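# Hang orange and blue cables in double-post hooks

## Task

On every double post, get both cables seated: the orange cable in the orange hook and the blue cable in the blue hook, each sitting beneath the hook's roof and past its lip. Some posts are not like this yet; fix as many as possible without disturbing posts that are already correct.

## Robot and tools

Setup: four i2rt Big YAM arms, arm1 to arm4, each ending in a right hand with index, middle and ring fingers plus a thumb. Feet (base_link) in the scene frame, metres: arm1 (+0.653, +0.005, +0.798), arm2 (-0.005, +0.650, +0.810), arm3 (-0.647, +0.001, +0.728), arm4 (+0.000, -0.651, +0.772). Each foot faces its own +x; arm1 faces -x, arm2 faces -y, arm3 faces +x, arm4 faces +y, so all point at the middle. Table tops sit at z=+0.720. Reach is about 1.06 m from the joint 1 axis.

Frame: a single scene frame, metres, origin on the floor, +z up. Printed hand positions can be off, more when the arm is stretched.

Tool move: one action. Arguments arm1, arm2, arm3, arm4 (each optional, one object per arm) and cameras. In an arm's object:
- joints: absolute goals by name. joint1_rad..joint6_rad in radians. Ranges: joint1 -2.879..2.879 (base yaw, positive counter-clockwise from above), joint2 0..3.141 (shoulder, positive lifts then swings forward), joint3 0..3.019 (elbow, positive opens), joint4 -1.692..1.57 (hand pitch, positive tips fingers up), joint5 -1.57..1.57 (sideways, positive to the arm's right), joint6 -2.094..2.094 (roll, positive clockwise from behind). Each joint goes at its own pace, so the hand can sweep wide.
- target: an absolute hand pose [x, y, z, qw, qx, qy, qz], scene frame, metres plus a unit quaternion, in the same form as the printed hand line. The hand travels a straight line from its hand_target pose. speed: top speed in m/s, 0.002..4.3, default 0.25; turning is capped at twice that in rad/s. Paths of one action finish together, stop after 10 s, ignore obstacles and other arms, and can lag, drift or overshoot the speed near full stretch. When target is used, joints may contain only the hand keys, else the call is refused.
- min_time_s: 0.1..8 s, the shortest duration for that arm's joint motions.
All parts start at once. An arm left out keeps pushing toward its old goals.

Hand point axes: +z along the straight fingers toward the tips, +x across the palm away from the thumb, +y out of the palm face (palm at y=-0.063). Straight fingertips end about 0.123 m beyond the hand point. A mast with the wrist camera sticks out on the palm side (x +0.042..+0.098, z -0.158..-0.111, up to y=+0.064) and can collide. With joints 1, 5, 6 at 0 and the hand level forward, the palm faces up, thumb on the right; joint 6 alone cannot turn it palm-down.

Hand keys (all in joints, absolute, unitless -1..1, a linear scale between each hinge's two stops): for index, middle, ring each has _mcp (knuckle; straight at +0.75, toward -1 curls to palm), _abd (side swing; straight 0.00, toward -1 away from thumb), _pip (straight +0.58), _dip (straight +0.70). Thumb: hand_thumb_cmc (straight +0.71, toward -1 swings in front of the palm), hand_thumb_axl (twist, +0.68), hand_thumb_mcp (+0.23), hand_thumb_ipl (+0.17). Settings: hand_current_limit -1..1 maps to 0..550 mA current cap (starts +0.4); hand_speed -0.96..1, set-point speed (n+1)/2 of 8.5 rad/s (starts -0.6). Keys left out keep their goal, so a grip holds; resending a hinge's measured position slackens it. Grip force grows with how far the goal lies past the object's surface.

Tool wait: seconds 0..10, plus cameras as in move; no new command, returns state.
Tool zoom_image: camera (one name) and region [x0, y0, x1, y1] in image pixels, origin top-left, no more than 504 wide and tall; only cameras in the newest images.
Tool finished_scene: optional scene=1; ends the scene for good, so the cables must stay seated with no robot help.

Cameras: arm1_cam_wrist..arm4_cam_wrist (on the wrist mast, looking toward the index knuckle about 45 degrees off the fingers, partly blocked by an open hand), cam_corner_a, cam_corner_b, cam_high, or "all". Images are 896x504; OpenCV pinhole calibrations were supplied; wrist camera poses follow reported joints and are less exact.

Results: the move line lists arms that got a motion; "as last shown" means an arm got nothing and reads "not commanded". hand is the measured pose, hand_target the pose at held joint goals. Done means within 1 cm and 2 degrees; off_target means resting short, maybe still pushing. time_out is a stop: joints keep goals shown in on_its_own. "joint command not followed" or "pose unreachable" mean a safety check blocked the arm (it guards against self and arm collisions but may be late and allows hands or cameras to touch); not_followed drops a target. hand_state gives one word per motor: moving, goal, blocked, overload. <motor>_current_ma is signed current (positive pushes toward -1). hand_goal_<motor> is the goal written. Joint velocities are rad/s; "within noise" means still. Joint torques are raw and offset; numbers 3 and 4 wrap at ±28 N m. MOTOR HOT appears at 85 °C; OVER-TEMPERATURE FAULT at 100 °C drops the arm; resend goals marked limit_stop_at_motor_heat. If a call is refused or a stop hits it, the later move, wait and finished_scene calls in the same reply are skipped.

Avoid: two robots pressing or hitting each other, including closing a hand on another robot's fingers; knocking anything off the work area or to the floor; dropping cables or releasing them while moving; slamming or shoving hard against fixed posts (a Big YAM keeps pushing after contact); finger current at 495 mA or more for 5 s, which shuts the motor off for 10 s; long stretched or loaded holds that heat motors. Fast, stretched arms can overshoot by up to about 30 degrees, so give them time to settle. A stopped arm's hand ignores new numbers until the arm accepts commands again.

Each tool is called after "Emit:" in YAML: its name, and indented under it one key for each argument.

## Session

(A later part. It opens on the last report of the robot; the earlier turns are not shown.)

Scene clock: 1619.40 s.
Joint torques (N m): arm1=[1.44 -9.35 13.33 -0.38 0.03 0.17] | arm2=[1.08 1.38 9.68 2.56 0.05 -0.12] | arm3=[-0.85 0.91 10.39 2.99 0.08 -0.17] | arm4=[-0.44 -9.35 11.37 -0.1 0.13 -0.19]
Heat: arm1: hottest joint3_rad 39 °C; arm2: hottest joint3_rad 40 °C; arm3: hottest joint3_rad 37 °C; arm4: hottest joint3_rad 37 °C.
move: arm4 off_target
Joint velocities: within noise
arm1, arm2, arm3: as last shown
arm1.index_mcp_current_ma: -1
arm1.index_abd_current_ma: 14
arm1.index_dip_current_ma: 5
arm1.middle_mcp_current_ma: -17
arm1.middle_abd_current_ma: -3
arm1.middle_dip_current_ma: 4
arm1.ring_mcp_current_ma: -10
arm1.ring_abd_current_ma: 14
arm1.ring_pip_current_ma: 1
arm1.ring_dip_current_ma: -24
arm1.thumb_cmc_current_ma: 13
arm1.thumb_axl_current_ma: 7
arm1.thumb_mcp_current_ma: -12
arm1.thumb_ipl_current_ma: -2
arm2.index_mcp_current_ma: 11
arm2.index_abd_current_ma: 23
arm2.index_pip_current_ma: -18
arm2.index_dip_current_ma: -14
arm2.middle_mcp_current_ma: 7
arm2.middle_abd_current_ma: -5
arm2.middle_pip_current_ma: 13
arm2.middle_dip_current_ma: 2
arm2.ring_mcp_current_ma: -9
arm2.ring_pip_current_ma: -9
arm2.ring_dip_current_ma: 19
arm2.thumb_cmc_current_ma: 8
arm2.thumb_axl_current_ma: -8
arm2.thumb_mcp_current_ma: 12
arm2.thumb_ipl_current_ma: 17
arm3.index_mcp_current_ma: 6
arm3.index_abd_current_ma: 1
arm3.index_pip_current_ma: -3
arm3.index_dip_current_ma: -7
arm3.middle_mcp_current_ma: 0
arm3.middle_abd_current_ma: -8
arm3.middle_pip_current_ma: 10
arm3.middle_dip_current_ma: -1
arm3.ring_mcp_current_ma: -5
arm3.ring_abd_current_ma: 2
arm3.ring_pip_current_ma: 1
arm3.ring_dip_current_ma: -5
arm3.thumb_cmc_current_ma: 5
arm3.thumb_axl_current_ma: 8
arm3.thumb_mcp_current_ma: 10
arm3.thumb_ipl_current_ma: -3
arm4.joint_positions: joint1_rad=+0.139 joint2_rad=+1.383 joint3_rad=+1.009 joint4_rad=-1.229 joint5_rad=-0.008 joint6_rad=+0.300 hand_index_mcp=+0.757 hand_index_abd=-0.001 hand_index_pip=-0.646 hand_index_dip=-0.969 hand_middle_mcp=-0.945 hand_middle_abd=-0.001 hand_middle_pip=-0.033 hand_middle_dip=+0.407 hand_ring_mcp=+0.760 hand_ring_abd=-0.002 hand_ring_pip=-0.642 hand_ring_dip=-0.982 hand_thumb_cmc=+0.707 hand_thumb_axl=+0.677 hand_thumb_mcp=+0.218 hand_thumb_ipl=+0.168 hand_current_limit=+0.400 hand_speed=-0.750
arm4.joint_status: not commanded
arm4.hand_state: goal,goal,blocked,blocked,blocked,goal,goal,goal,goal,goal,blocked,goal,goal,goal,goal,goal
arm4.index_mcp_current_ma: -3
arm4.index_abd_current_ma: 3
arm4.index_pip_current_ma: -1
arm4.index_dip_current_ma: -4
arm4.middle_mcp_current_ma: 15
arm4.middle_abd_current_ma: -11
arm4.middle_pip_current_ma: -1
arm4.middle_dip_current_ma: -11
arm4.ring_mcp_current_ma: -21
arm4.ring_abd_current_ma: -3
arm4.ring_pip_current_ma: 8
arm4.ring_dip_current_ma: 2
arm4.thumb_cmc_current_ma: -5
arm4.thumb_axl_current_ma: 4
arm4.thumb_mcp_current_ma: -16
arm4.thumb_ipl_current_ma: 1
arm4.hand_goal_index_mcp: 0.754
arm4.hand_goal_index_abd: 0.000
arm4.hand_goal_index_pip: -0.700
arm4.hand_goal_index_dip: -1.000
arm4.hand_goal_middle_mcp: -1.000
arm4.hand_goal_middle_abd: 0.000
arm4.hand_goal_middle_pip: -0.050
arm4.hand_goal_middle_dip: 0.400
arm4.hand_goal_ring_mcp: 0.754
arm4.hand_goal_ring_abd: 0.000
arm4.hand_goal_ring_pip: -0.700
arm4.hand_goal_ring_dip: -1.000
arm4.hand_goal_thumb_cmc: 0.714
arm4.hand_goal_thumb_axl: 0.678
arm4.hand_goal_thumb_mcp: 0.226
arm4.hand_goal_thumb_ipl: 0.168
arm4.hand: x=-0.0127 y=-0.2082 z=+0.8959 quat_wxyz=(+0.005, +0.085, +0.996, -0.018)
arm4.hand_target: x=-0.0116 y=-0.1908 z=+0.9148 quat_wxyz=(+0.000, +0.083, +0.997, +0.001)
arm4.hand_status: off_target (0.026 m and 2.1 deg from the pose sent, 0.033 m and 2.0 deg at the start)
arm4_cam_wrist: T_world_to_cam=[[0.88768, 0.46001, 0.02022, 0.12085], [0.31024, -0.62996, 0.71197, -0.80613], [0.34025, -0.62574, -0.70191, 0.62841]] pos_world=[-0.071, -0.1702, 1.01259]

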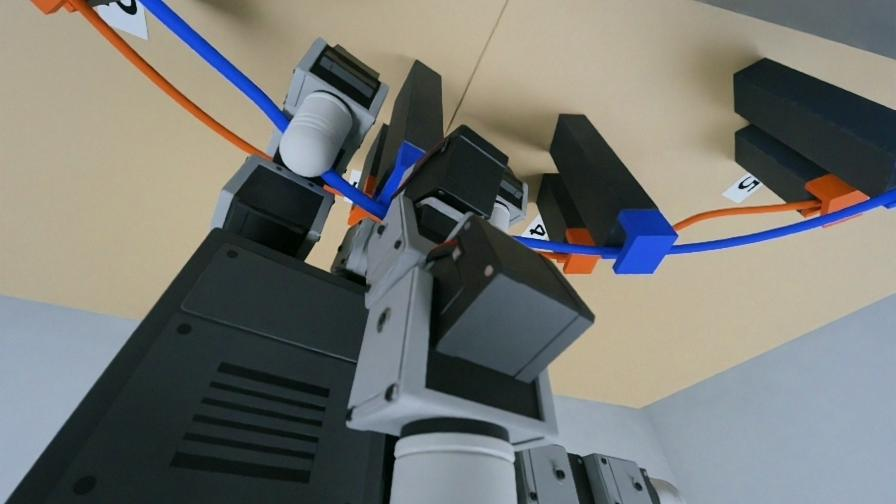

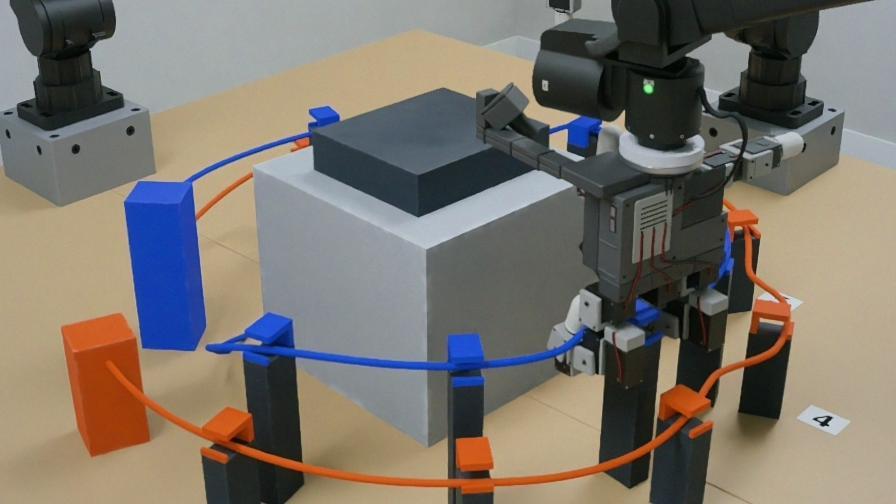

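Emit:
move:
  arm4: {"joints": {"hand_ring_dip": -0.8, "hand_index_dip": -0.8, "hand_ring_pip": 0.577, "hand_index_pip": 0.577}}
  cameras: ["arm4_cam_wrist", "cam_corner_a"]

Emit:
zoom_image:
  camera: "arm4_cam_wrist"
  region: [300, 60, 500, 240]

Emit:
zoom_image:
  camera: "cam_corner_a"
  region: [550, 240, 690, 380]

Scene clock: 1635.77 s.
Joint torques (N m): arm1=[1.96 -9.7 13.33 -0.44 0.08 0.2] | arm2=[0.44 1.49 9.44 2.5 0.07 -0.11] | arm3=[-0.67 0.56 10.26 3.12 0.09 -0.18] | arm4=[-0.44 -9.29 11.36 -0.13 0.12 -0.19]
Heat: arm1: hottest joint3_rad 40 °C; arm2: hottest joint3_rad 40 °C; arm3: hottest joint3_rad 37 °C; arm4: hottest joint3_rad 37 °C.
move: arm4 done
Joint velocities: within noise
arm1, arm2, arm3: as last shown
arm1.index_mcp_current_ma: 1
arm1.index_abd_current_ma: 2
arm1.index_pip_current_ma: -8
arm1.index_dip_current_ma: 1
arm1.middle_mcp_current_ma: -1
arm1.middle_abd_current_ma: 3
arm1.middle_pip_current_ma: -20
arm1.middle_dip_current_ma: -14
arm1.ring_mcp_current_ma: 0
arm1.ring_abd_current_ma: -12
arm1.ring_dip_current_ma: 7
arm1.thumb_cmc_current_ma: 1
arm1.thumb_axl_current_ma: 1
arm1.thumb_mcp_current_ma: -23
arm1.thumb_ipl_current_ma: 0
arm2.index_mcp_current_ma: 14
arm2.index_abd_current_ma: 3
arm2.index_pip_current_ma: -7
arm2.index_dip_current_ma: -8
arm2.middle_mcp_current_ma: 15
arm2.middle_abd_current_ma: -11
arm2.middle_pip_current_ma: 5
arm2.middle_dip_current_ma: -1
arm2.ring_mcp_current_ma: -6
arm2.ring_abd_current_ma: -8
arm2.ring_pip_current_ma: 6
arm2.ring_dip_current_ma: 14
arm2.thumb_cmc_current_ma: 5
arm2.thumb_axl_current_ma: -1
arm2.thumb_mcp_current_ma: -8
arm2.thumb_ipl_current_ma: 6
arm3.index_mcp_current_ma: 5
arm3.index_abd_current_ma: 5
arm3.index_pip_current_ma: -9
arm3.index_dip_current_ma: 7
arm3.middle_mcp_current_ma: 1
arm3.middle_abd_current_ma: -10
arm3.middle_pip_current_ma: 2
arm3.middle_dip_current_ma: 8
arm3.ring_mcp_current_ma: -14
arm3.ring_abd_current_ma: 1
arm3.ring_pip_current_ma: -2
arm3.ring_dip_current_ma: -9
arm3.thumb_cmc_current_ma: 0
arm3.thumb_axl_current_ma: 7
arm3.thumb_mcp_current_ma: -3
arm3.thumb_ipl_current_ma: 9
arm4.joint_positions: joint1_rad=+0.139 joint2_rad=+1.383 joint3_rad=+1.009 joint4_rad=-1.229 joint5_rad=-0.008 joint6_rad=+0.300 hand_index_mcp=+0.746 hand_index_abd=-0.012 hand_index_pip=+0.571 hand_index_dip=-0.805 hand_middle_mcp=-0.945 hand_middle_abd=-0.001 hand_middle_pip=-0.033 hand_middle_dip=+0.407 hand_ring_mcp=+0.750 hand_ring_abd=-0.002 hand_ring_pip=+0.569 hand_ring_dip=-0.794 hand_thumb_cmc=+0.707 hand_thumb_axl=+0.677 hand_thumb_mcp=+0.218 hand_thumb_ipl=+0.168 hand_current_limit=+0.400 hand_speed=-0.750
arm4.joint_status: all done
arm4.hand_state: goal,goal,goal,goal,blocked,goal,goal,goal,goal,goal,goal,goal,goal,goal,goal,goal
arm4.index_mcp_current_ma: 7
arm4.index_abd_current_ma: 3
arm4.index_pip_current_ma: -14
arm4.index_dip_current_ma: 1
arm4.middle_mcp_current_ma: 13
arm4.middle_abd_current_ma: -19
arm4.middle_pip_current_ma: -2
arm4.middle_dip_current_ma: -5
arm4.ring_mcp_current_ma: -4
arm4.ring_abd_current_ma: -1
arm4.ring_pip_current_ma: 11
arm4.ring_dip_current_ma: -5
arm4.thumb_cmc_current_ma: 1
arm4.thumb_axl_current_ma: 4
arm4.thumb_mcp_current_ma: -10
arm4.thumb_ipl_current_ma: 3
arm4.hand_goal_index_mcp: 0.754
arm4.hand_goal_index_abd: 0.000
arm4.hand_goal_index_pip: 0.578
arm4.hand_goal_index_dip: -0.800
arm4.hand_goal_middle_mcp: -1.000
arm4.hand_goal_middle_abd: 0.000
arm4.hand_goal_middle_pip: -0.050
arm4.hand_goal_middle_dip: 0.400
arm4.hand_goal_ring_mcp: 0.754
arm4.hand_goal_ring_abd: 0.000
arm4.hand_goal_ring_pip: 0.578
arm4.hand_goal_ring_dip: -0.800
arm4.hand_goal_thumb_cmc: 0.714
arm4.hand_goal_thumb_axl: 0.678
arm4.hand_goal_thumb_mcp: 0.226
arm4.hand_goal_thumb_ipl: 0.168
arm4.hand: x=-0.0127 y=-0.2082 z=+0.8959 quat_wxyz=(+0.005, +0.085, +0.996, -0.018)
arm4.hand_target: x=-0.0116 y=-0.1908 z=+0.9148 quat_wxyz=(+0.000, +0.083, +0.997, +0.001)
arm4.hand_status: not commanded
arm4_cam_wrist: T_world_to_cam=[[0.88768, 0.46001, 0.02022, 0.12085], [0.31024, -0.62996, 0.71197, -0.80613], [0.34025, -0.62574, -0.70191, 0.62841]] pos_world=[-0.071, -0.1702, 1.01259]

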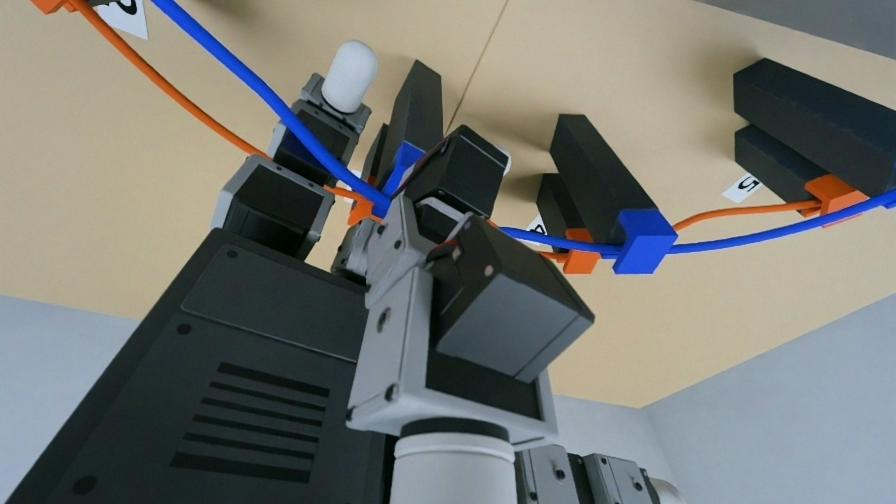

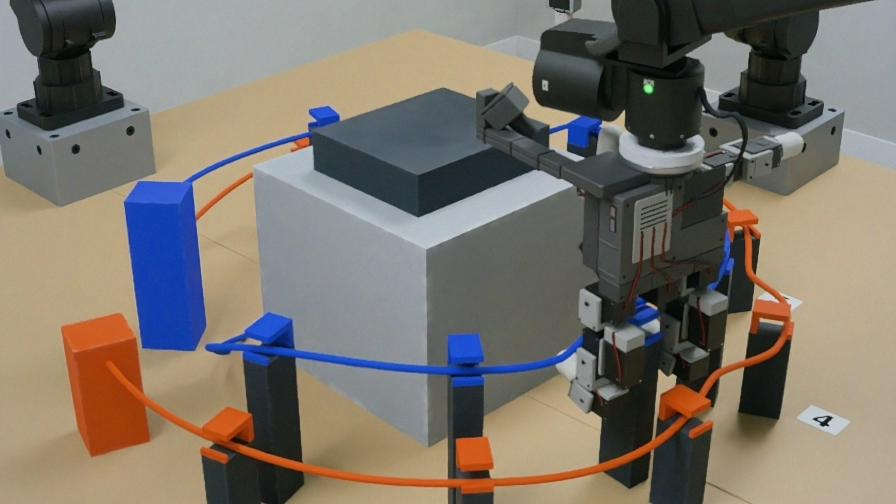

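Scaled by 2.520 from the camera's image (finer frame: 1280x720).

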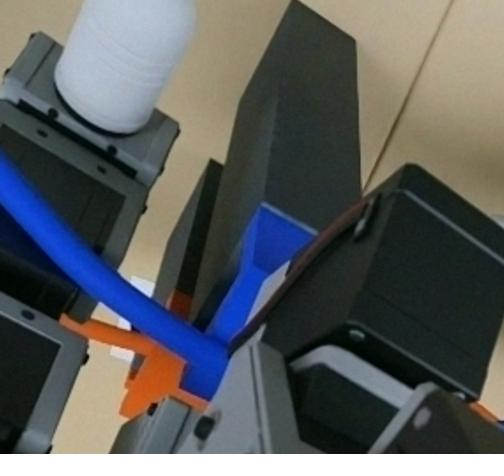

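Scaled by 3.600 from the camera's image (finer frame: 1280x720).

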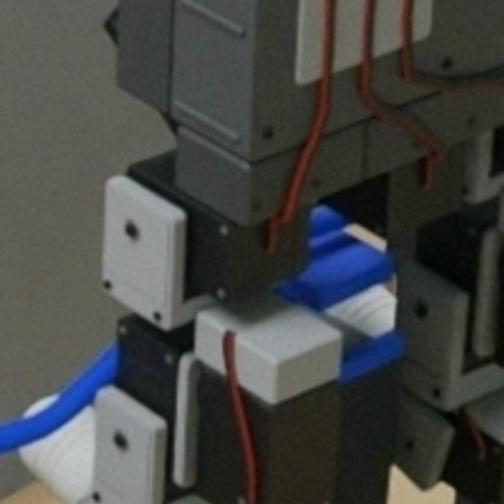

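Emit:
move:
  arm4: {"target": [-0.0120, -0.1930, 0.9400, 0, 0.0828, 0.9966, 0], "speed": 0.06}
  cameras: ["arm4_cam_wrist", "cam_corner_a"]

Emit:
zoom_image:
  camera: "arm4_cam_wrist"
  region: [300, 60, 500, 240]

Emit:
zoom_image:
  camera: "cam_corner_a"
  region: [550, 240, 690, 380]

Scene clock: 1644.13 s.
Joint torques (N m): arm1=[1.85 -9.47 13.29 -0.2 0.07 0.21] | arm2=[0.73 1.73 9.57 2.58 0.05 -0.11] | arm3=[-0.97 1.49 10.18 3.19 0.03 -0.2] | arm4=[-0.44 -10.64 11.33 -0.17 0.13 -0.18]
Heat: arm1: hottest joint3_rad 40 °C; arm2: hottest joint3_rad 40 °C; arm3: hottest joint3_rad 37 °C; arm4: hottest joint3_rad 38 °C.
move: arm4 off_target
Joint velocities: within noise
arm1, arm2, arm3: as last shown
arm1.index_mcp_current_ma: 5
arm1.index_abd_current_ma: 17
arm1.index_pip_current_ma: -3
arm1.index_dip_current_ma: -1
arm1.middle_mcp_current_ma: -7
arm1.middle_abd_current_ma: 7
arm1.middle_pip_current_ma: -2
arm1.middle_dip_current_ma: 3
arm1.ring_mcp_current_ma: 16
arm1.ring_abd_current_ma: 9
arm1.ring_pip_current_ma: -11
arm1.ring_dip_current_ma: -3
arm1.thumb_cmc_current_ma: 5
arm1.thumb_axl_current_ma: 0
arm1.thumb_mcp_current_ma: -18
arm1.thumb_ipl_current_ma: -11
arm2.index_mcp_current_ma: -3
arm2.index_abd_current_ma: -15
arm2.index_pip_current_ma: -8
arm2.index_dip_current_ma: -6
arm2.middle_mcp_current_ma: 4
arm2.middle_abd_current_ma: -1
arm2.middle_pip_current_ma: 0
arm2.middle_dip_current_ma: -16
arm2.ring_mcp_current_ma: 0
arm2.ring_abd_current_ma: 15
arm2.ring_pip_current_ma: -9
arm2.ring_dip_current_ma: 0
arm2.thumb_cmc_current_ma: -5
arm2.thumb_axl_current_ma: -7
arm2.thumb_mcp_current_ma: -1
arm2.thumb_ipl_current_ma: 9
arm3.index_mcp_current_ma: 12
arm3.index_abd_current_ma: -1
arm3.index_pip_current_ma: 0
arm3.index_dip_current_ma: -4
arm3.middle_mcp_current_ma: -8
arm3.middle_abd_current_ma: -1
arm3.middle_pip_current_ma: 8
arm3.middle_dip_current_ma: 5
arm3.ring_mcp_current_ma: -11
arm3.ring_abd_current_ma: -15
arm3.ring_pip_current_ma: -11
arm3.ring_dip_current_ma: -7
arm3.thumb_cmc_current_ma: -3
arm3.thumb_axl_current_ma: -7
arm3.thumb_mcp_current_ma: -2
arm3.thumb_ipl_current_ma: -6
arm4.joint_positions: joint1_rad=+0.139 joint2_rad=+1.372 joint3_rad=+1.052 joint4_rad=-1.299 joint5_rad=-0.008 joint6_rad=+0.300 hand_index_mcp=+0.746 hand_index_abd=-0.012 hand_index_pip=+0.571 hand_index_dip=-0.805 hand_middle_mcp=-0.945 hand_middle_abd=-0.001 hand_middle_pip=-0.033 hand_middle_dip=+0.407 hand_ring_mcp=+0.750 hand_ring_abd=-0.002 hand_ring_pip=+0.569 hand_ring_dip=-0.794 hand_thumb_cmc=+0.706 hand_thumb_axl=+0.677 hand_thumb_mcp=+0.218 hand_thumb_ipl=+0.168 hand_current_limit=+0.400 hand_speed=-0.750
arm4.joint_status: not commanded
arm4.hand_state: goal,goal,goal,goal,blocked,goal,goal,goal,goal,goal,goal,goal,goal,goal,goal,goal
arm4.index_mcp_current_ma: -2
arm4.index_abd_current_ma: 3
arm4.index_pip_current_ma: -13
arm4.index_dip_current_ma: -3
arm4.middle_mcp_current_ma: 20
arm4.middle_abd_current_ma: -7
arm4.middle_pip_current_ma: 4
arm4.middle_dip_current_ma: -3
arm4.ring_mcp_current_ma: -12
arm4.ring_abd_current_ma: 5
arm4.ring_pip_current_ma: -9
arm4.ring_dip_current_ma: 2
arm4.thumb_cmc_current_ma: -7
arm4.thumb_axl_current_ma: 4
arm4.thumb_mcp_current_ma: -12
arm4.thumb_ipl_current_ma: -2
arm4.hand_goal_index_mcp: 0.754
arm4.hand_goal_index_abd: 0.000
arm4.hand_goal_index_pip: 0.578
arm4.hand_goal_index_dip: -0.800
arm4.hand_goal_middle_mcp: -1.000
arm4.hand_goal_middle_abd: 0.000
arm4.hand_goal_middle_pip: -0.050
arm4.hand_goal_middle_dip: 0.400
arm4.hand_goal_ring_mcp: 0.754
arm4.hand_goal_ring_abd: 0.000
arm4.hand_goal_ring_pip: 0.578
arm4.hand_goal_ring_dip: -0.800
arm4.hand_goal_thumb_cmc: 0.714
arm4.hand_goal_thumb_axl: 0.678
arm4.hand_goal_thumb_mcp: 0.226
arm4.hand_goal_thumb_ipl: 0.168
arm4.hand: x=-0.0128 y=-0.2092 z=+0.9144 quat_wxyz=(+0.006, +0.085, +0.996, -0.026)
arm4.hand_target: x=-0.0118 y=-0.1940 z=+0.9401 quat_wxyz=(+0.000, +0.083, +0.997, +0.000)
arm4.hand_status: off_target (0.030 m and 3.0 deg from the pose sent, 0.047 m and 2.1 deg at the start)
arm4_cam_wrist: T_world_to_cam=[[0.88772, 0.46015, 0.01491, 0.12588], [0.30867, -0.61889, 0.72229, -0.82707], [0.34159, -0.63658, -0.69143, 0.62897]] pos_world=[-0.0713, -0.1694, 1.0304]

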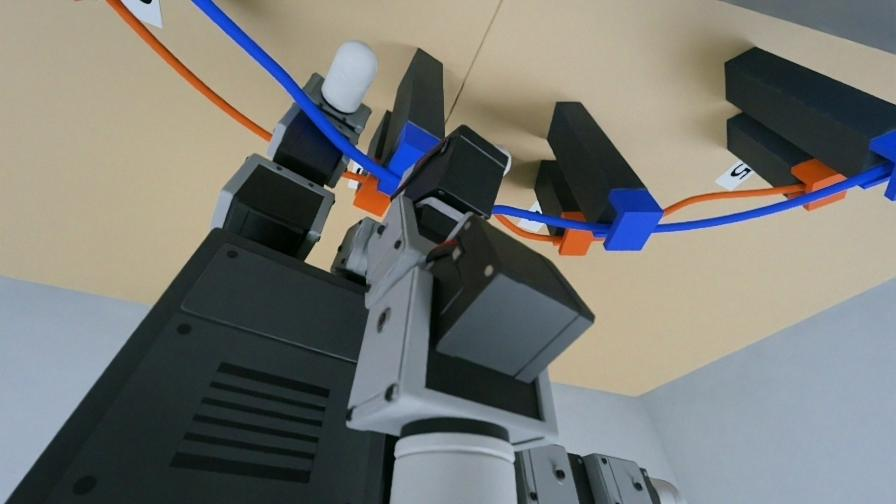

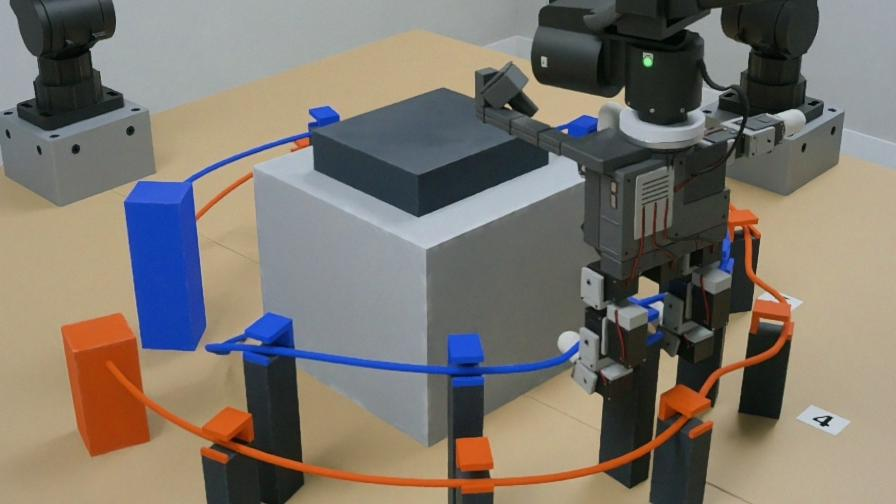

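Scaled by 2.520 from the camera's image (finer frame: 1280x720).

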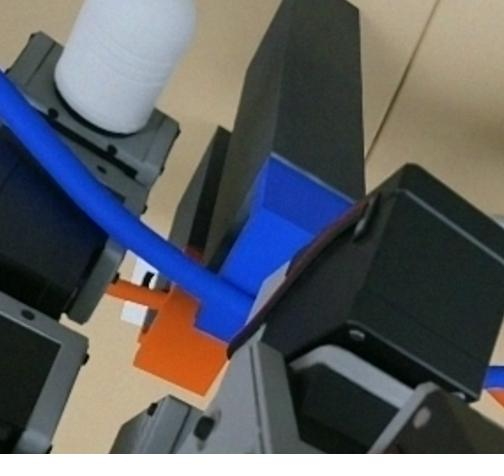

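Scaled by 3.600 from the camera's image (finer frame: 1280x720).

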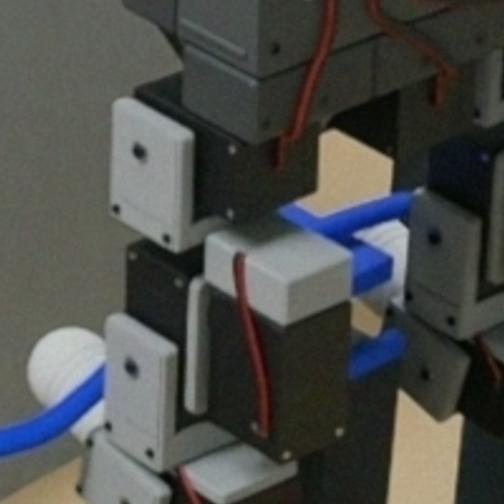

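Emit:
move:
  arm4: {"joints": {"hand_ring_dip": -1, "hand_index_dip": -1, "hand_ring_pip": -0.7, "hand_index_pip": -0.7}}

Emit:
move:
  arm4: {"target": [-0.0215, -0.2345, 0.9300, 0, 0.0828, 0.9966, 0], "speed": 0.06}
  cameras: ["arm4_cam_wrist", "cam_corner_a"]

Emit:
zoom_image:
  camera: "arm4_cam_wrist"
  region: [260, 0, 560, 240]

Emit:
zoom_image:
  camera: "cam_corner_a"
  region: [550, 240, 690, 380]

Scene clock: 1689.40 s.
Joint torques (N m): arm1=[1.49 -9.88 13.23 -0.27 0.07 0.19] | arm2=[1.08 1.03 9.4 2.45 0.11 -0.11] | arm3=[-1.14 0.85 10.18 3.04 0.07 -0.23] | arm4=[-0.38 -10.7 11.36 -0.16 0.14 -0.18]
Heat: arm1: hottest joint3_rad 41 °C; arm2: hottest joint3_rad 40 °C; arm3: hottest joint3_rad 37 °C; arm4: hottest joint3_rad 41 °C.
move: arm4 off_target
Joint velocities: within noise
arm1: as last shown
arm1.index_mcp_current_ma: -19
arm1.index_abd_current_ma: 15
arm1.index_pip_current_ma: -4
arm1.index_dip_current_ma: 7
arm1.middle_mcp_current_ma: -20
arm1.middle_abd_current_ma: 15
arm1.middle_pip_current_ma: 9
arm1.middle_dip_current_ma: -7
arm1.ring_mcp_current_ma: -16
arm1.ring_abd_current_ma: 8
arm1.ring_pip_current_ma: 0
arm1.ring_dip_current_ma: -13
arm1.thumb_cmc_current_ma: 9
arm1.thumb_axl_current_ma: -1
arm1.thumb_mcp_current_ma: -6
arm1.thumb_ipl_current_ma: -16
arm2.joint_positions: joint1_rad=-0.088 joint2_rad=+0.611 joint3_rad=+1.318 joint4_rad=-1.203 joint5_rad=+0.033 joint6_rad=+1.068 hand_index_mcp=+0.758 hand_index_abd=+0.001 hand_index_pip=+0.577 hand_index_dip=+0.696 hand_middle_mcp=+0.758 hand_middle_abd=+0.000 hand_middle_pip=+0.577 hand_middle_dip=+0.696 hand_ring_mcp=+0.758 hand_ring_abd=+0.000 hand_ring_pip=+0.577 hand_ring_dip=+0.696 hand_thumb_cmc=+0.716 hand_thumb_axl=+0.677 hand_thumb_mcp=+0.226 hand_thumb_ipl=+0.168 hand_current_limit=+0.400 hand_speed=-0.600
arm2.joint_status: not commanded
arm2.hand_state: goal,goal,goal,goal,goal,goal,goal,goal,goal,goal,goal,goal,goal,goal,goal,goal
arm2.index_mcp_current_ma: 12
arm2.index_abd_current_ma: -16
arm2.index_pip_current_ma: 5
arm2.index_dip_current_ma: 4
arm2.middle_mcp_current_ma: -5
arm2.middle_abd_current_ma: -11
arm2.middle_pip_current_ma: -17
arm2.middle_dip_current_ma: 7
arm2.ring_mcp_current_ma: -14
arm2.ring_abd_current_ma: 8
arm2.ring_pip_current_ma: -12
arm2.ring_dip_current_ma: 13
arm2.thumb_cmc_current_ma: -3
arm2.thumb_axl_current_ma: -7
arm2.thumb_mcp_current_ma: -20
arm2.thumb_ipl_current_ma: -2
arm2.hand_goal_index_mcp: 0.754
arm2.hand_goal_index_abd: 0.000
arm2.hand_goal_index_pip: 0.576
arm2.hand_goal_index_dip: 0.696
arm2.hand_goal_middle_mcp: 0.754
arm2.hand_goal_middle_abd: 0.000
arm2.hand_goal_middle_pip: 0.576
arm2.hand_goal_middle_dip: 0.696
arm2.hand_goal_ring_mcp: 0.754
arm2.hand_goal_ring_abd: 0.000
arm2.hand_goal_ring_pip: 0.576
arm2.hand_goal_ring_dip: 0.696
arm2.hand_goal_thumb_cmc: 0.714
arm2.hand_goal_thumb_axl: 0.678
arm2.hand_goal_thumb_mcp: 0.226
arm2.hand_goal_thumb_ipl: 0.168
arm2.hand: x=-0.1273 y=+0.3990 z=+1.3651 quat_wxyz=(+0.462, +0.708, -0.484, +0.227)
arm2.hand_target: x=-0.1301 y=+0.4034 z=+1.3777 quat_wxyz=(+0.474, +0.699, -0.485, +0.230)
arm2.hand_status: not commanded
arm3.joint_positions: joint1_rad=+0.699 joint2_rad=+0.620 joint3_rad=+1.448 joint4_rad=-1.177 joint5_rad=-0.065 joint6_rad=+1.021 hand_index_mcp=+0.758 hand_index_abd=+0.003 hand_index_pip=+0.577 hand_index_dip=+0.696 hand_middle_mcp=+0.757 hand_middle_abd=+0.001 hand_middle_pip=+0.577 hand_middle_dip=+0.696 hand_ring_mcp=+0.758 hand_ring_abd=+0.002 hand_ring_pip=+0.577 hand_ring_dip=+0.696 hand_thumb_cmc=+0.718 hand_thumb_axl=+0.677 hand_thumb_mcp=+0.226 hand_thumb_ipl=+0.168 hand_current_limit=+0.400 hand_speed=-0.600
arm3.joint_status: not commanded
arm3.hand_state: goal,goal,goal,goal,goal,goal,goal,goal,goal,goal,goal,goal,goal,goal,goal,goal
arm3.index_mcp_current_ma: 2
arm3.index_abd_current_ma: 7
arm3.index_pip_current_ma: -13
arm3.index_dip_current_ma: 5
arm3.middle_mcp_current_ma: 7
arm3.middle_abd_current_ma: -7
arm3.middle_pip_current_ma: 11
arm3.middle_dip_current_ma: 12
arm3.ring_mcp_current_ma: -14
arm3.ring_abd_current_ma: 0
arm3.ring_pip_current_ma: -6
arm3.ring_dip_current_ma: -3
arm3.thumb_cmc_current_ma: 7
arm3.thumb_axl_current_ma: 0
arm3.thumb_mcp_current_ma: 1
arm3.thumb_ipl_current_ma: 2
arm3.hand_goal_index_mcp: 0.754
arm3.hand_goal_index_abd: 0.000
arm3.hand_goal_index_pip: 0.576
arm3.hand_goal_index_dip: 0.696
arm3.hand_goal_middle_mcp: 0.754
arm3.hand_goal_middle_abd: 0.000
arm3.hand_goal_middle_pip: 0.576
arm3.hand_goal_middle_dip: 0.696
arm3.hand_goal_ring_mcp: 0.754
arm3.hand_goal_ring_abd: 0.000
arm3.hand_goal_ring_pip: 0.576
arm3.hand_goal_ring_dip: 0.696
arm3.hand_goal_thumb_cmc: 0.714
arm3.hand_goal_thumb_axl: 0.678
arm3.hand_goal_thumb_mcp: 0.226
arm3.hand_goal_thumb_ipl: 0.168
arm3.hand: x=-0.4063 y=+0.1197 z=+1.3517 quat_wxyz=(-0.080, +0.644, +0.506, +0.568)
arm3.hand_target: x=-0.4095 y=+0.1168 z=+1.3657 quat_wxyz=(-0.081, +0.637, +0.501, +0.581)
arm3.hand_status: not commanded
arm4.joint_positions: joint1_rad=+0.139 joint2_rad=+1.372 joint3_rad=+1.052 joint4_rad=-1.299 joint5_rad=-0.008 joint6_rad=+0.300 hand_index_mcp=+0.757 hand_index_abd=-0.012 hand_index_pip=-0.620 hand_index_dip=-0.985 hand_middle_mcp=-0.945 hand_middle_abd=-0.001 hand_middle_pip=-0.033 hand_middle_dip=+0.407 hand_ring_mcp=+0.760 hand_ring_abd=+0.011 hand_ring_pip=-0.626 hand_ring_dip=-0.984 hand_thumb_cmc=+0.706 hand_thumb_axl=+0.677 hand_thumb_mcp=+0.218 hand_thumb_ipl=+0.168 hand_current_limit=+0.400 hand_speed=-0.750
arm4.joint_status: hand_index_pip off_target (ended at -0.620, target -0.700); hand_ring_pip off_target (ended at -0.626, target -0.700); the others done
arm4.hand_state: goal,goal,blocked,goal,blocked,goal,goal,goal,goal,goal,blocked,goal,goal,goal,goal,goal
arm4.index_mcp_current_ma: 10
arm4.index_abd_current_ma: 7
arm4.index_pip_current_ma: 10
arm4.index_dip_current_ma: -1
arm4.middle_mcp_current_ma: 20
arm4.middle_abd_current_ma: 6
arm4.middle_pip_current_ma: 4
arm4.middle_dip_current_ma: -2
arm4.ring_mcp_current_ma: -13
arm4.ring_abd_current_ma: 2
arm4.ring_pip_current_ma: 18
arm4.ring_dip_current_ma: 3
arm4.thumb_cmc_current_ma: 4
arm4.thumb_axl_current_ma: -1
arm4.thumb_mcp_current_ma: -17
arm4.thumb_ipl_current_ma: -2
arm4.hand_goal_index_mcp: 0.754
arm4.hand_goal_index_abd: 0.000
arm4.hand_goal_index_pip: -0.700
arm4.hand_goal_index_dip: -1.000
arm4.hand_goal_middle_mcp: -1.000
arm4.hand_goal_middle_abd: 0.000
arm4.hand_goal_middle_pip: -0.050
arm4.hand_goal_middle_dip: 0.400
arm4.hand_goal_ring_mcp: 0.754
arm4.hand_goal_ring_abd: 0.000
arm4.hand_goal_ring_pip: -0.700
arm4.hand_goal_ring_dip: -1.000
arm4.hand_goal_thumb_cmc: 0.714
arm4.hand_goal_thumb_axl: 0.678
arm4.hand_goal_thumb_mcp: 0.226
arm4.hand_goal_thumb_ipl: 0.168
arm4.hand: x=-0.0128 y=-0.2092 z=+0.9144 quat_wxyz=(+0.006, +0.085, +0.996, -0.026)
arm4.hand_target: x=-0.0118 y=-0.1940 z=+0.9401 quat_wxyz=(+0.000, +0.083, +0.997, +0.000)
arm4.hand_status: not commanded
pictures: none

Scene clock: 1690.67 s.
Joint torques (N m): arm1=[1.44 -9.64 13.15 -0.28 0.05 0.21] | arm2=[1.32 1.08 9.57 2.65 0.13 -0.06] | arm3=[-1.32 0.97 10.24 2.93 0.05 -0.2] | arm4=[0.97 -9.52 8.42 0.66 0.11 0.12]
Heat: arm1: hottest joint3_rad 41 °C; arm2: hottest joint3_rad 40 °C; arm3: hottest joint3_rad 37 °C; arm4: hottest joint3_rad 41 °C.
move: arm4 off_target
Joint velocities: within noise
arm1, arm2, arm3: as last shown
arm1.index_mcp_current_ma: -4
arm1.index_abd_current_ma: -5
arm1.index_pip_current_ma: -9
arm1.index_dip_current_ma: 2
arm1.middle_mcp_current_ma: 14
arm1.middle_abd_current_ma: 9
arm1.middle_pip_current_ma: 10
arm1.middle_dip_current_ma: -13
arm1.ring_mcp_current_ma: 8
arm1.ring_abd_current_ma: 18
arm1.ring_dip_current_ma: -1
arm1.thumb_cmc_current_ma: 1
arm1.thumb_axl_current_ma: -7
arm1.thumb_mcp_current_ma: 2
arm1.thumb_ipl_current_ma: -11
arm2.index_mcp_current_ma: 15
arm2.index_abd_current_ma: -8
arm2.index_pip_current_ma: -10
arm2.index_dip_current_ma: -14
arm2.middle_mcp_current_ma: 5
arm2.middle_abd_current_ma: 8
arm2.middle_pip_current_ma: 8
arm2.middle_dip_current_ma: -10
arm2.ring_mcp_current_ma: 10
arm2.ring_abd_current_ma: 7
arm2.ring_pip_current_ma: -8
arm2.ring_dip_current_ma: 12
arm2.thumb_cmc_current_ma: -19
arm2.thumb_axl_current_ma: -10
arm2.thumb_mcp_current_ma: 11
arm2.thumb_ipl_current_ma: 13
arm3.index_mcp_current_ma: 5
arm3.index_abd_current_ma: -2
arm3.index_pip_current_ma: -4
arm3.index_dip_current_ma: -2
arm3.middle_mcp_current_ma: 5
arm3.middle_abd_current_ma: 2
arm3.middle_pip_current_ma: 6
arm3.middle_dip_current_ma: 13
arm3.ring_mcp_current_ma: -9
arm3.ring_abd_current_ma: -13
arm3.ring_pip_current_ma: -9
arm3.ring_dip_current_ma: -5
arm3.thumb_cmc_current_ma: -4
arm3.thumb_axl_current_ma: 4
arm3.thumb_mcp_current_ma: -11
arm3.thumb_ipl_current_ma: -1
arm4.joint_positions: joint1_rad=+0.162 joint2_rad=+1.277 joint3_rad=+0.977 joint4_rad=-1.298 joint5_rad=-0.009 joint6_rad=+0.313 hand_index_mcp=+0.757 hand_index_abd=-0.012 hand_index_pip=-0.620 hand_index_dip=-0.985 hand_middle_mcp=-0.945 hand_middle_abd=-0.001 hand_middle_pip=-0.033 hand_middle_dip=+0.407 hand_ring_mcp=+0.760 hand_ring_abd=+0.011 hand_ring_pip=-0.626 hand_ring_dip=-0.983 hand_thumb_cmc=+0.706 hand_thumb_axl=+0.677 hand_thumb_mcp=+0.218 hand_thumb_ipl=+0.168 hand_current_limit=+0.400 hand_speed=-0.750
arm4.joint_status: not commanded
arm4.hand_state: goal,goal,blocked,goal,blocked,goal,goal,goal,goal,goal,blocked,goal,goal,goal,goal,goal
arm4.index_mcp_current_ma: 10
arm4.index_abd_current_ma: 7
arm4.index_pip_current_ma: 13
arm4.index_dip_current_ma: 4
arm4.middle_mcp_current_ma: 18
arm4.middle_abd_current_ma: 0
arm4.middle_pip_current_ma: 6
arm4.middle_dip_current_ma: 1
arm4.ring_mcp_current_ma: -3
arm4.ring_abd_current_ma: 7
arm4.ring_pip_current_ma: 19
arm4.ring_dip_current_ma: 4
arm4.thumb_cmc_current_ma: 2
arm4.thumb_axl_current_ma: -1
arm4.thumb_mcp_current_ma: -17
arm4.thumb_ipl_current_ma: 5
arm4.hand_goal_index_mcp: 0.754
arm4.hand_goal_index_abd: 0.000
arm4.hand_goal_index_pip: -0.700
arm4.hand_goal_index_dip: -1.000
arm4.hand_goal_middle_mcp: -1.000
arm4.hand_goal_middle_abd: 0.000
arm4.hand_goal_middle_pip: -0.050
arm4.hand_goal_middle_dip: 0.400
arm4.hand_goal_ring_mcp: 0.754
arm4.hand_goal_ring_abd: 0.000
arm4.hand_goal_ring_pip: -0.700
arm4.hand_goal_ring_dip: -1.000
arm4.hand_goal_thumb_cmc: 0.714
arm4.hand_goal_thumb_axl: 0.678
arm4.hand_goal_thumb_mcp: 0.226
arm4.hand_goal_thumb_ipl: 0.168
arm4.hand: x=-0.0175 y=-0.2386 z=+0.9203 quat_wxyz=(+0.004, +0.080, +0.997, -0.016)
arm4.hand_target: x=-0.0214 y=-0.2347 z=+0.9299 quat_wxyz=(+0.000, +0.083, +0.997, +0.000)
arm4.hand_status: off_target (0.011 m and 1.9 deg from the pose sent, 0.031 m and 3.0 deg at the start)
arm4_cam_wrist: T_world_to_cam=[[0.88324, 0.46842, 0.02171, 0.13917], [0.31668, -0.63, 0.70909, -0.83844], [0.34583, -0.61942, -0.70478, 0.63237]] pos_world=[-0.0761, -0.2017, 1.03719]

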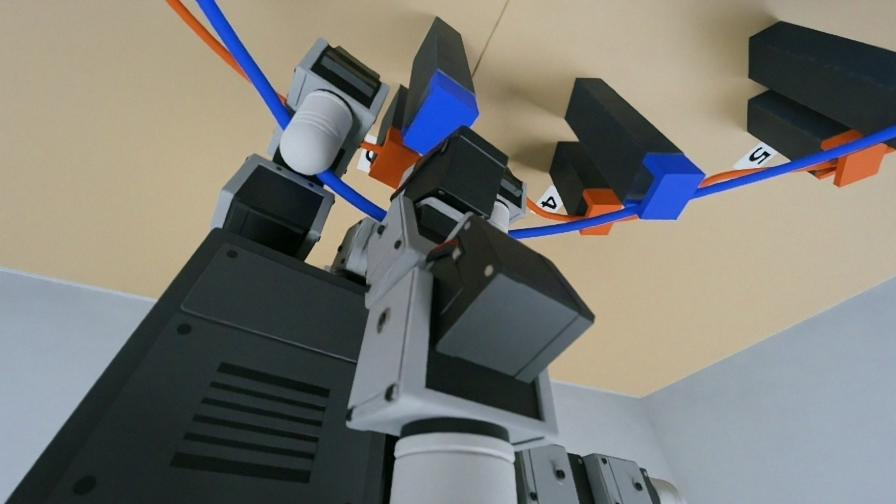

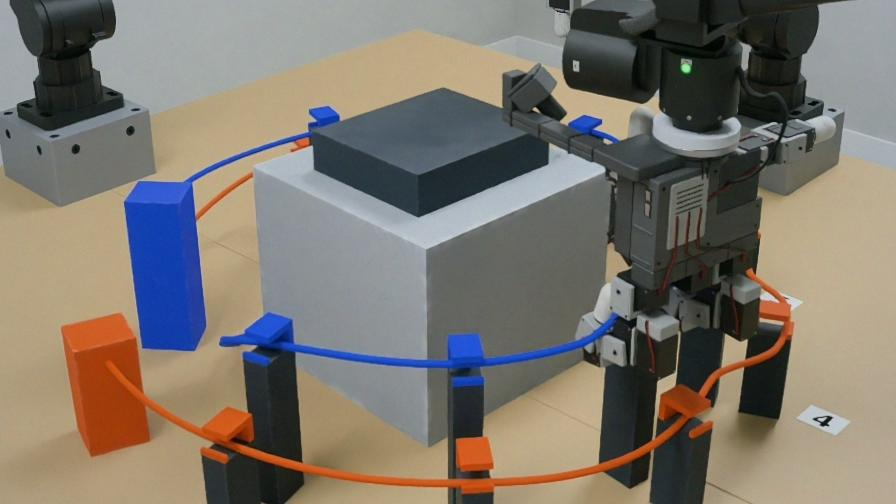

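Scaled by 1.680 from the camera's image (finer frame: 1280x720).

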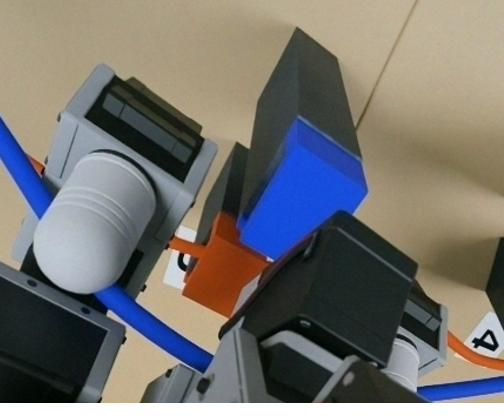

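Scaled by 3.600 from the camera's image (finer frame: 1280x720).

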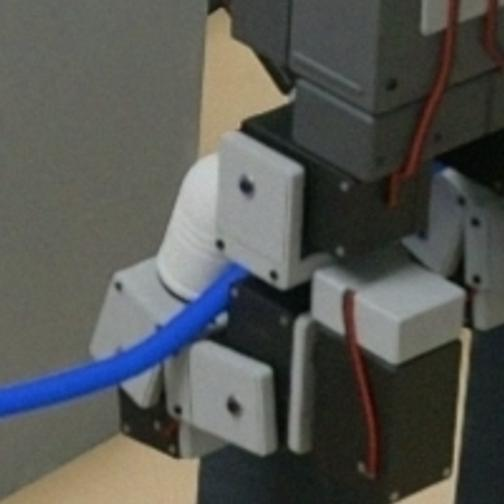

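Emit:
move:
  arm4: {"target": [-0.0175, -0.215, 0.936, 0, 0.0828, 0.9966, 0], "speed": 0.05}
  cameras: ["arm4_cam_wrist", "cam_corner_a"]

Emit:
zoom_image:
  camera: "cam_corner_a"
  region: [560, 250, 720, 380]

Scene clock: 1714.23 s.
Joint torques (N m): arm1=[1.55 -9.93 13.24 -0.28 0.05 0.18] | arm2=[1.44 1.2 9.58 2.77 0.06 -0.11] | arm3=[-1.38 0.32 10.35 3.12 0.05 -0.18] | arm4=[-0.38 -8.53 11.58 0.12 0.14 -0.09]
Heat: arm1: hottest joint3_rad 41 °C; arm2: hottest joint3_rad 40 °C; arm3: hottest joint3_rad 37 °C; arm4: hottest joint3_rad 38 °C.
move: arm4 off_target
Joint velocities: within noise
arm1, arm2, arm3: as last shown
arm1.index_mcp_current_ma: -1
arm1.index_abd_current_ma: 4
arm1.index_pip_current_ma: -12
arm1.index_dip_current_ma: 5
arm1.middle_mcp_current_ma: -19
arm1.middle_abd_current_ma: 12
arm1.middle_pip_current_ma: -4
arm1.middle_dip_current_ma: -20
arm1.ring_mcp_current_ma: -28
arm1.ring_abd_current_ma: -3
arm1.ring_pip_current_ma: 11
arm1.thumb_cmc_current_ma: 2
arm1.thumb_axl_current_ma: 2
arm1.thumb_mcp_current_ma: -18
arm1.thumb_ipl_current_ma: -9
arm2.index_mcp_current_ma: 12
arm2.index_abd_current_ma: -23
arm2.index_pip_current_ma: -4
arm2.index_dip_current_ma: -5
arm2.middle_mcp_current_ma: 4
arm2.middle_abd_current_ma: -9
arm2.middle_pip_current_ma: 3
arm2.middle_dip_current_ma: -3
arm2.ring_mcp_current_ma: 1
arm2.ring_abd_current_ma: 5
arm2.ring_pip_current_ma: -17
arm2.ring_dip_current_ma: 21
arm2.thumb_cmc_current_ma: -4
arm2.thumb_axl_current_ma: 1
arm2.thumb_mcp_current_ma: 5
arm2.thumb_ipl_current_ma: 8
arm3.index_abd_current_ma: 5
arm3.index_pip_current_ma: -10
arm3.index_dip_current_ma: 4
arm3.middle_mcp_current_ma: -6
arm3.middle_abd_current_ma: -6
arm3.middle_dip_current_ma: 14
arm3.ring_mcp_current_ma: -8
arm3.ring_abd_current_ma: -8
arm3.ring_pip_current_ma: -1
arm3.ring_dip_current_ma: -14
arm3.thumb_cmc_current_ma: 0
arm3.thumb_axl_current_ma: 0
arm3.thumb_mcp_current_ma: 3
arm3.thumb_ipl_current_ma: 6
arm4.joint_positions: joint1_rad=+0.162 joint2_rad=+1.304 joint3_rad=+0.989 joint4_rad=-1.298 joint5_rad=-0.009 joint6_rad=+0.313 hand_index_mcp=+0.757 hand_index_abd=-0.012 hand_index_pip=-0.620 hand_index_dip=-0.985 hand_middle_mcp=-0.945 hand_middle_abd=-0.001 hand_middle_pip=-0.033 hand_middle_dip=+0.407 hand_ring_mcp=+0.760 hand_ring_abd=+0.011 hand_ring_pip=-0.628 hand_ring_dip=-0.983 hand_thumb_cmc=+0.706 hand_thumb_axl=+0.677 hand_thumb_mcp=+0.218 hand_thumb_ipl=+0.168 hand_current_limit=+0.400 hand_speed=-0.750
arm4.joint_status: not commanded
arm4.hand_state: goal,goal,blocked,goal,blocked,goal,goal,goal,goal,goal,blocked,goal,goal,goal,goal,goal
arm4.index_mcp_current_ma: 2
arm4.index_abd_current_ma: 1
arm4.index_pip_current_ma: 18
arm4.index_dip_current_ma: 5
arm4.middle_mcp_current_ma: 17
arm4.middle_abd_current_ma: -10
arm4.middle_pip_current_ma: 8
arm4.middle_dip_current_ma: -14
arm4.ring_mcp_current_ma: -15
arm4.ring_abd_current_ma: -9
arm4.ring_pip_current_ma: 16
arm4.ring_dip_current_ma: 3
arm4.thumb_cmc_current_ma: -2
arm4.thumb_axl_current_ma: 7
arm4.thumb_mcp_current_ma: -12
arm4.thumb_ipl_current_ma: -1
arm4.hand_goal_index_mcp: 0.754
arm4.hand_goal_index_abd: 0.000
arm4.hand_goal_index_pip: -0.700
arm4.hand_goal_index_dip: -1.000
arm4.hand_goal_middle_mcp: -1.000
arm4.hand_goal_middle_abd: 0.000
arm4.hand_goal_middle_pip: -0.050
arm4.hand_goal_middle_dip: 0.400
arm4.hand_goal_ring_mcp: 0.754
arm4.hand_goal_ring_abd: 0.000
arm4.hand_goal_ring_pip: -0.700
arm4.hand_goal_ring_dip: -1.000
arm4.hand_goal_thumb_cmc: 0.714
arm4.hand_goal_thumb_axl: 0.678
arm4.hand_goal_thumb_mcp: 0.226
arm4.hand_goal_thumb_ipl: 0.168
arm4.hand: x=-0.0182 y=-0.2337 z=+0.9151 quat_wxyz=(+0.006, +0.081, +0.996, -0.023)
arm4.hand_target: x=-0.0173 y=-0.2160 z=+0.9362 quat_wxyz=(+0.000, +0.083, +0.997, +0.000)
arm4.hand_status: off_target (0.028 m and 2.7 deg from the pose sent, 0.028 m and 1.9 deg at the start)
arm4_cam_wrist: T_world_to_cam=[[0.88344, 0.46823, 0.01697, 0.14192], [0.31479, -0.61998, 0.71871, -0.83798], [0.34704, -0.62959, -0.69511, 0.62069]] pos_world=[-0.077, -0.1952, 1.0313]

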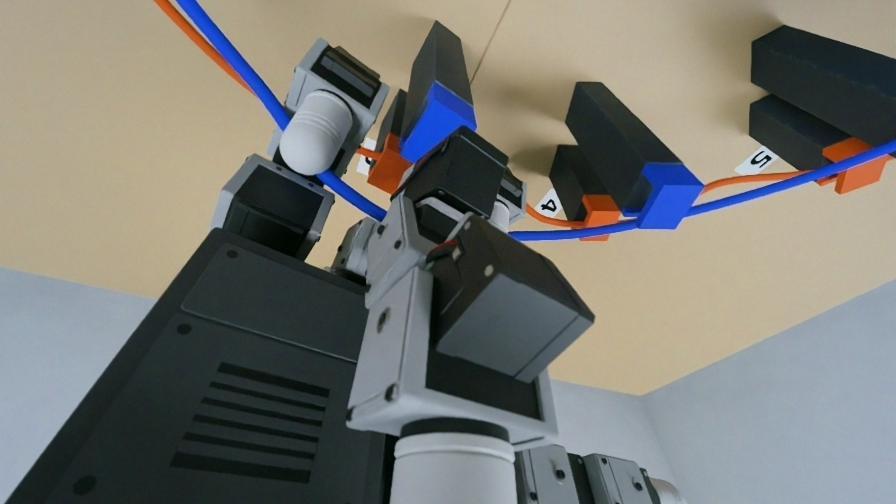

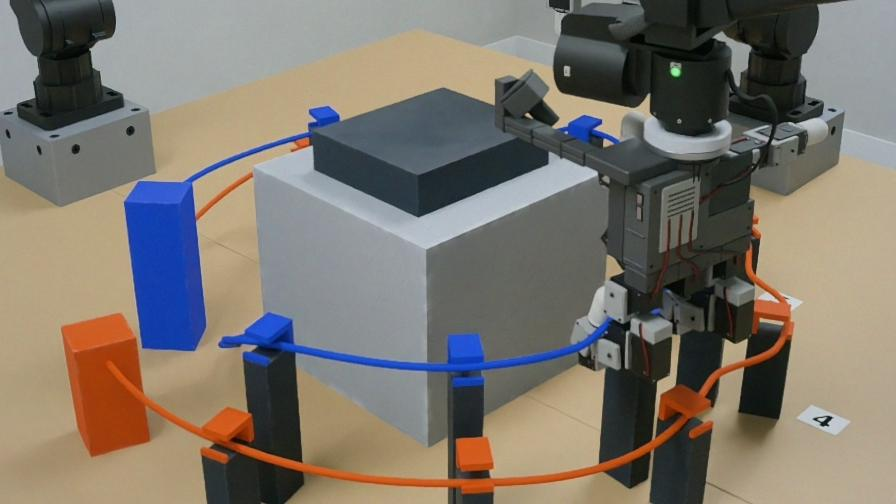

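Scaled by 3.150 from the camera's image (finer frame: 1280x720).

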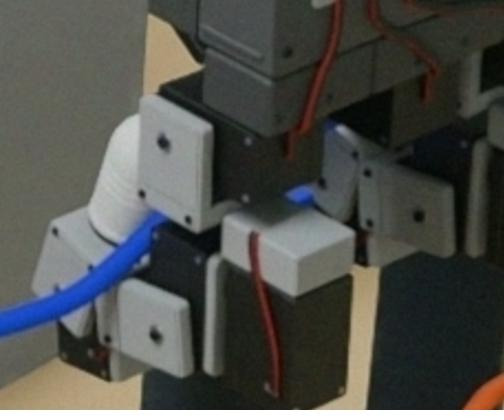

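Emit:
move:
  arm4: {"joints": {"hand_index_pip": 0.577, "hand_ring_pip": 0.577, "hand_index_dip": -0.8, "hand_ring_dip": -0.8, "hand_speed": -0.6}}
  cameras: ["arm4_cam_wrist", "cam_corner_a"]

Emit:
zoom_image:
  camera: "cam_corner_a"
  region: [560, 250, 720, 380]

Emit:
zoom_image:
  camera: "arm4_cam_wrist"
  region: [240, 40, 560, 300]

Scene clock: 1725.43 s.
Joint torques (N m): arm1=[2.08 -9.82 13.3 -0.38 0.04 0.2] | arm2=[1.2 1.85 9.59 2.5 0.09 -0.16] | arm3=[-1.26 1.2 10.18 3.22 0.09 -0.2] | arm4=[-0.38 -8.47 11.56 0.1 0.13 -0.09]
Heat: arm1: hottest joint3_rad 42 °C; arm2: hottest joint3_rad 40 °C; arm3: hottest joint3_rad 37 °C; arm4: hottest joint3_rad 39 °C.
move: arm4 done
Joint velocities: within noise
arm1, arm2, arm3: as last shown
arm1.index_mcp_current_ma: 3
arm1.index_abd_current_ma: 2
arm1.index_pip_current_ma: -4
arm1.index_dip_current_ma: -18
arm1.middle_mcp_current_ma: -1
arm1.middle_abd_current_ma: 22
arm1.middle_pip_current_ma: -17
arm1.middle_dip_current_ma: 3
arm1.ring_mcp_current_ma: -4
arm1.ring_abd_current_ma: 10
arm1.ring_pip_current_ma: 17
arm1.ring_dip_current_ma: -7
arm1.thumb_cmc_current_ma: 11
arm1.thumb_axl_current_ma: -17
arm1.thumb_mcp_current_ma: 2
arm1.thumb_ipl_current_ma: -12
arm2.index_mcp_current_ma: 24
arm2.index_abd_current_ma: 4
arm2.index_pip_current_ma: -16
arm2.index_dip_current_ma: -3
arm2.middle_mcp_current_ma: -5
arm2.middle_pip_current_ma: 7
arm2.ring_mcp_current_ma: 10
arm2.ring_abd_current_ma: 11
arm2.ring_pip_current_ma: -6
arm2.ring_dip_current_ma: 8
arm2.thumb_cmc_current_ma: 2
arm2.thumb_axl_current_ma: -2
arm2.thumb_mcp_current_ma: 4
arm2.thumb_ipl_current_ma: 18
arm3.index_mcp_current_ma: 7
arm3.index_abd_current_ma: 8
arm3.index_pip_current_ma: -7
arm3.index_dip_current_ma: -10
arm3.middle_mcp_current_ma: 1
arm3.middle_abd_current_ma: -3
arm3.middle_pip_current_ma: 3
arm3.middle_dip_current_ma: 8
arm3.ring_mcp_current_ma: -6
arm3.ring_abd_current_ma: -12
arm3.ring_pip_current_ma: -8
arm3.ring_dip_current_ma: -1
arm3.thumb_cmc_current_ma: 2
arm3.thumb_axl_current_ma: -6
arm3.thumb_ipl_current_ma: 7
arm4.joint_positions: joint1_rad=+0.162 joint2_rad=+1.304 joint3_rad=+0.989 joint4_rad=-1.298 joint5_rad=-0.009 joint6_rad=+0.313 hand_index_mcp=+0.746 hand_index_abd=-0.012 hand_index_pip=+0.574 hand_index_dip=-0.802 hand_middle_mcp=-0.945 hand_middle_abd=-0.001 hand_middle_pip=-0.033 hand_middle_dip=+0.407 hand_ring_mcp=+0.750 hand_ring_abd=+0.011 hand_ring_pip=+0.577 hand_ring_dip=-0.792 hand_thumb_cmc=+0.706 hand_thumb_axl=+0.677 hand_thumb_mcp=+0.218 hand_thumb_ipl=+0.168 hand_current_limit=+0.400 hand_speed=-0.600
arm4.joint_status: all done
arm4.hand_state: goal,goal,goal,goal,blocked,goal,goal,goal,goal,goal,goal,goal,goal,goal,goal,goal
arm4.index_mcp_current_ma: -1
arm4.index_abd_current_ma: 6
arm4.index_pip_current_ma: -11
arm4.index_dip_current_ma: 2
arm4.middle_mcp_current_ma: 16
arm4.middle_abd_current_ma: -15
arm4.middle_pip_current_ma: 3
arm4.middle_dip_current_ma: -5
arm4.ring_mcp_current_ma: -3
arm4.ring_abd_current_ma: -10
arm4.ring_pip_current_ma: -1
arm4.ring_dip_current_ma: 2
arm4.thumb_cmc_current_ma: 3
arm4.thumb_axl_current_ma: 0
arm4.thumb_mcp_current_ma: -3
arm4.thumb_ipl_current_ma: 2
arm4.hand_goal_index_mcp: 0.754
arm4.hand_goal_index_abd: 0.000
arm4.hand_goal_index_pip: 0.578
arm4.hand_goal_index_dip: -0.800
arm4.hand_goal_middle_mcp: -1.000
arm4.hand_goal_middle_abd: 0.000
arm4.hand_goal_middle_pip: -0.050
arm4.hand_goal_middle_dip: 0.400
arm4.hand_goal_ring_mcp: 0.754
arm4.hand_goal_ring_abd: 0.000
arm4.hand_goal_ring_pip: 0.578
arm4.hand_goal_ring_dip: -0.800
arm4.hand_goal_thumb_cmc: 0.714
arm4.hand_goal_thumb_axl: 0.678
arm4.hand_goal_thumb_mcp: 0.226
arm4.hand_goal_thumb_ipl: 0.168
arm4.hand: x=-0.0182 y=-0.2337 z=+0.9151 quat_wxyz=(+0.006, +0.081, +0.996, -0.023)
arm4.hand_target: x=-0.0173 y=-0.2160 z=+0.9362 quat_wxyz=(+0.000, +0.083, +0.997, +0.000)
arm4.hand_status: not commanded
arm4_cam_wrist: T_world_to_cam=[[0.88344, 0.46823, 0.01697, 0.14192], [0.31479, -0.61998, 0.71871, -0.83798], [0.34704, -0.62959, -0.69511, 0.62069]] pos_world=[-0.077, -0.1952, 1.0313]

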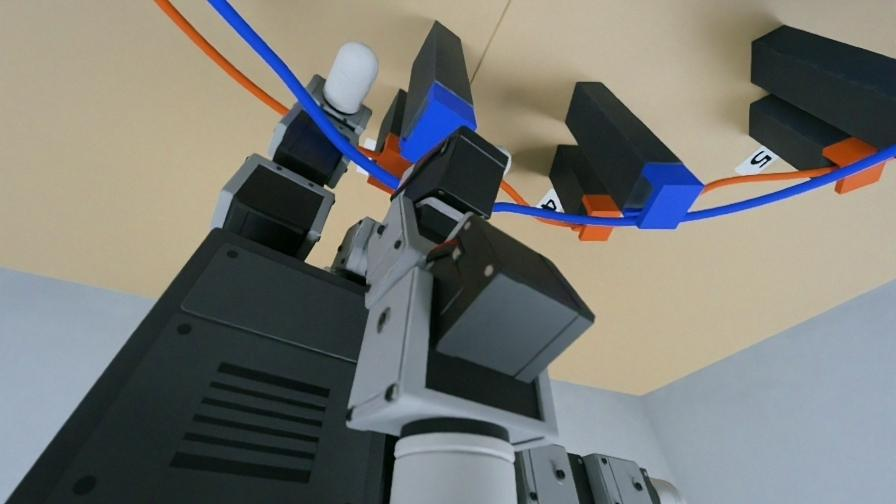

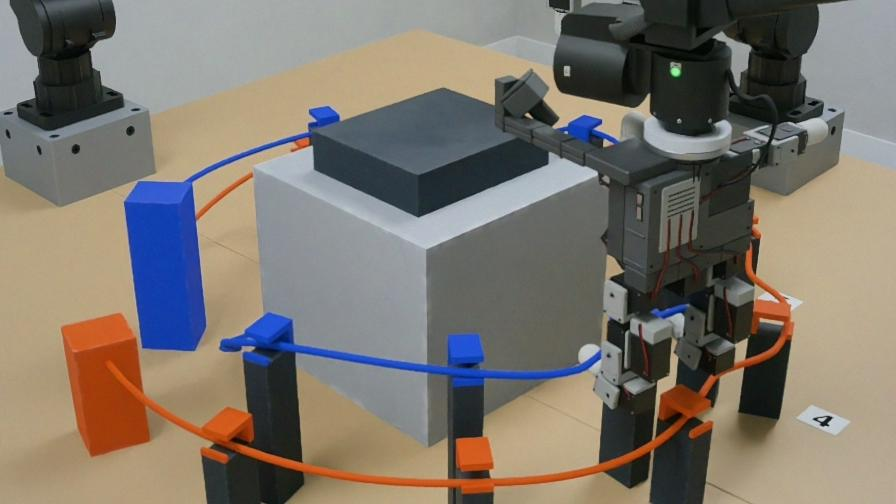

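Scaled by 3.150 from the camera's image (finer frame: 1280x720).

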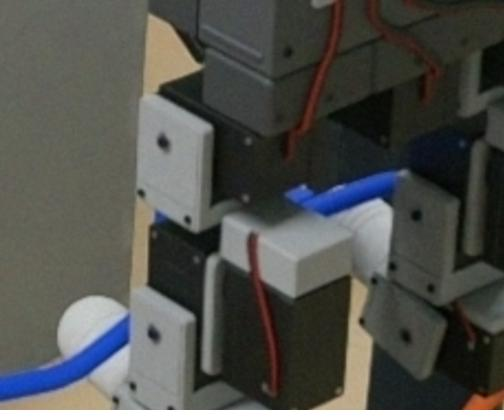

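Scaled by 1.575 from the camera's image (finer frame: 1280x720).

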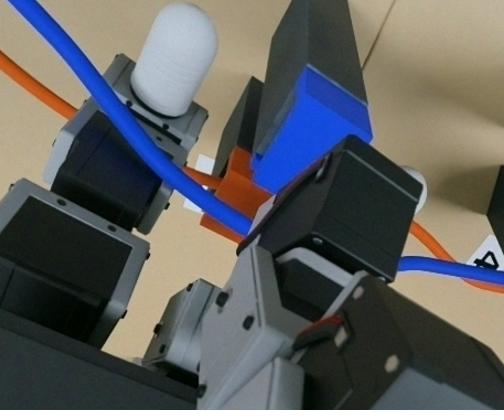

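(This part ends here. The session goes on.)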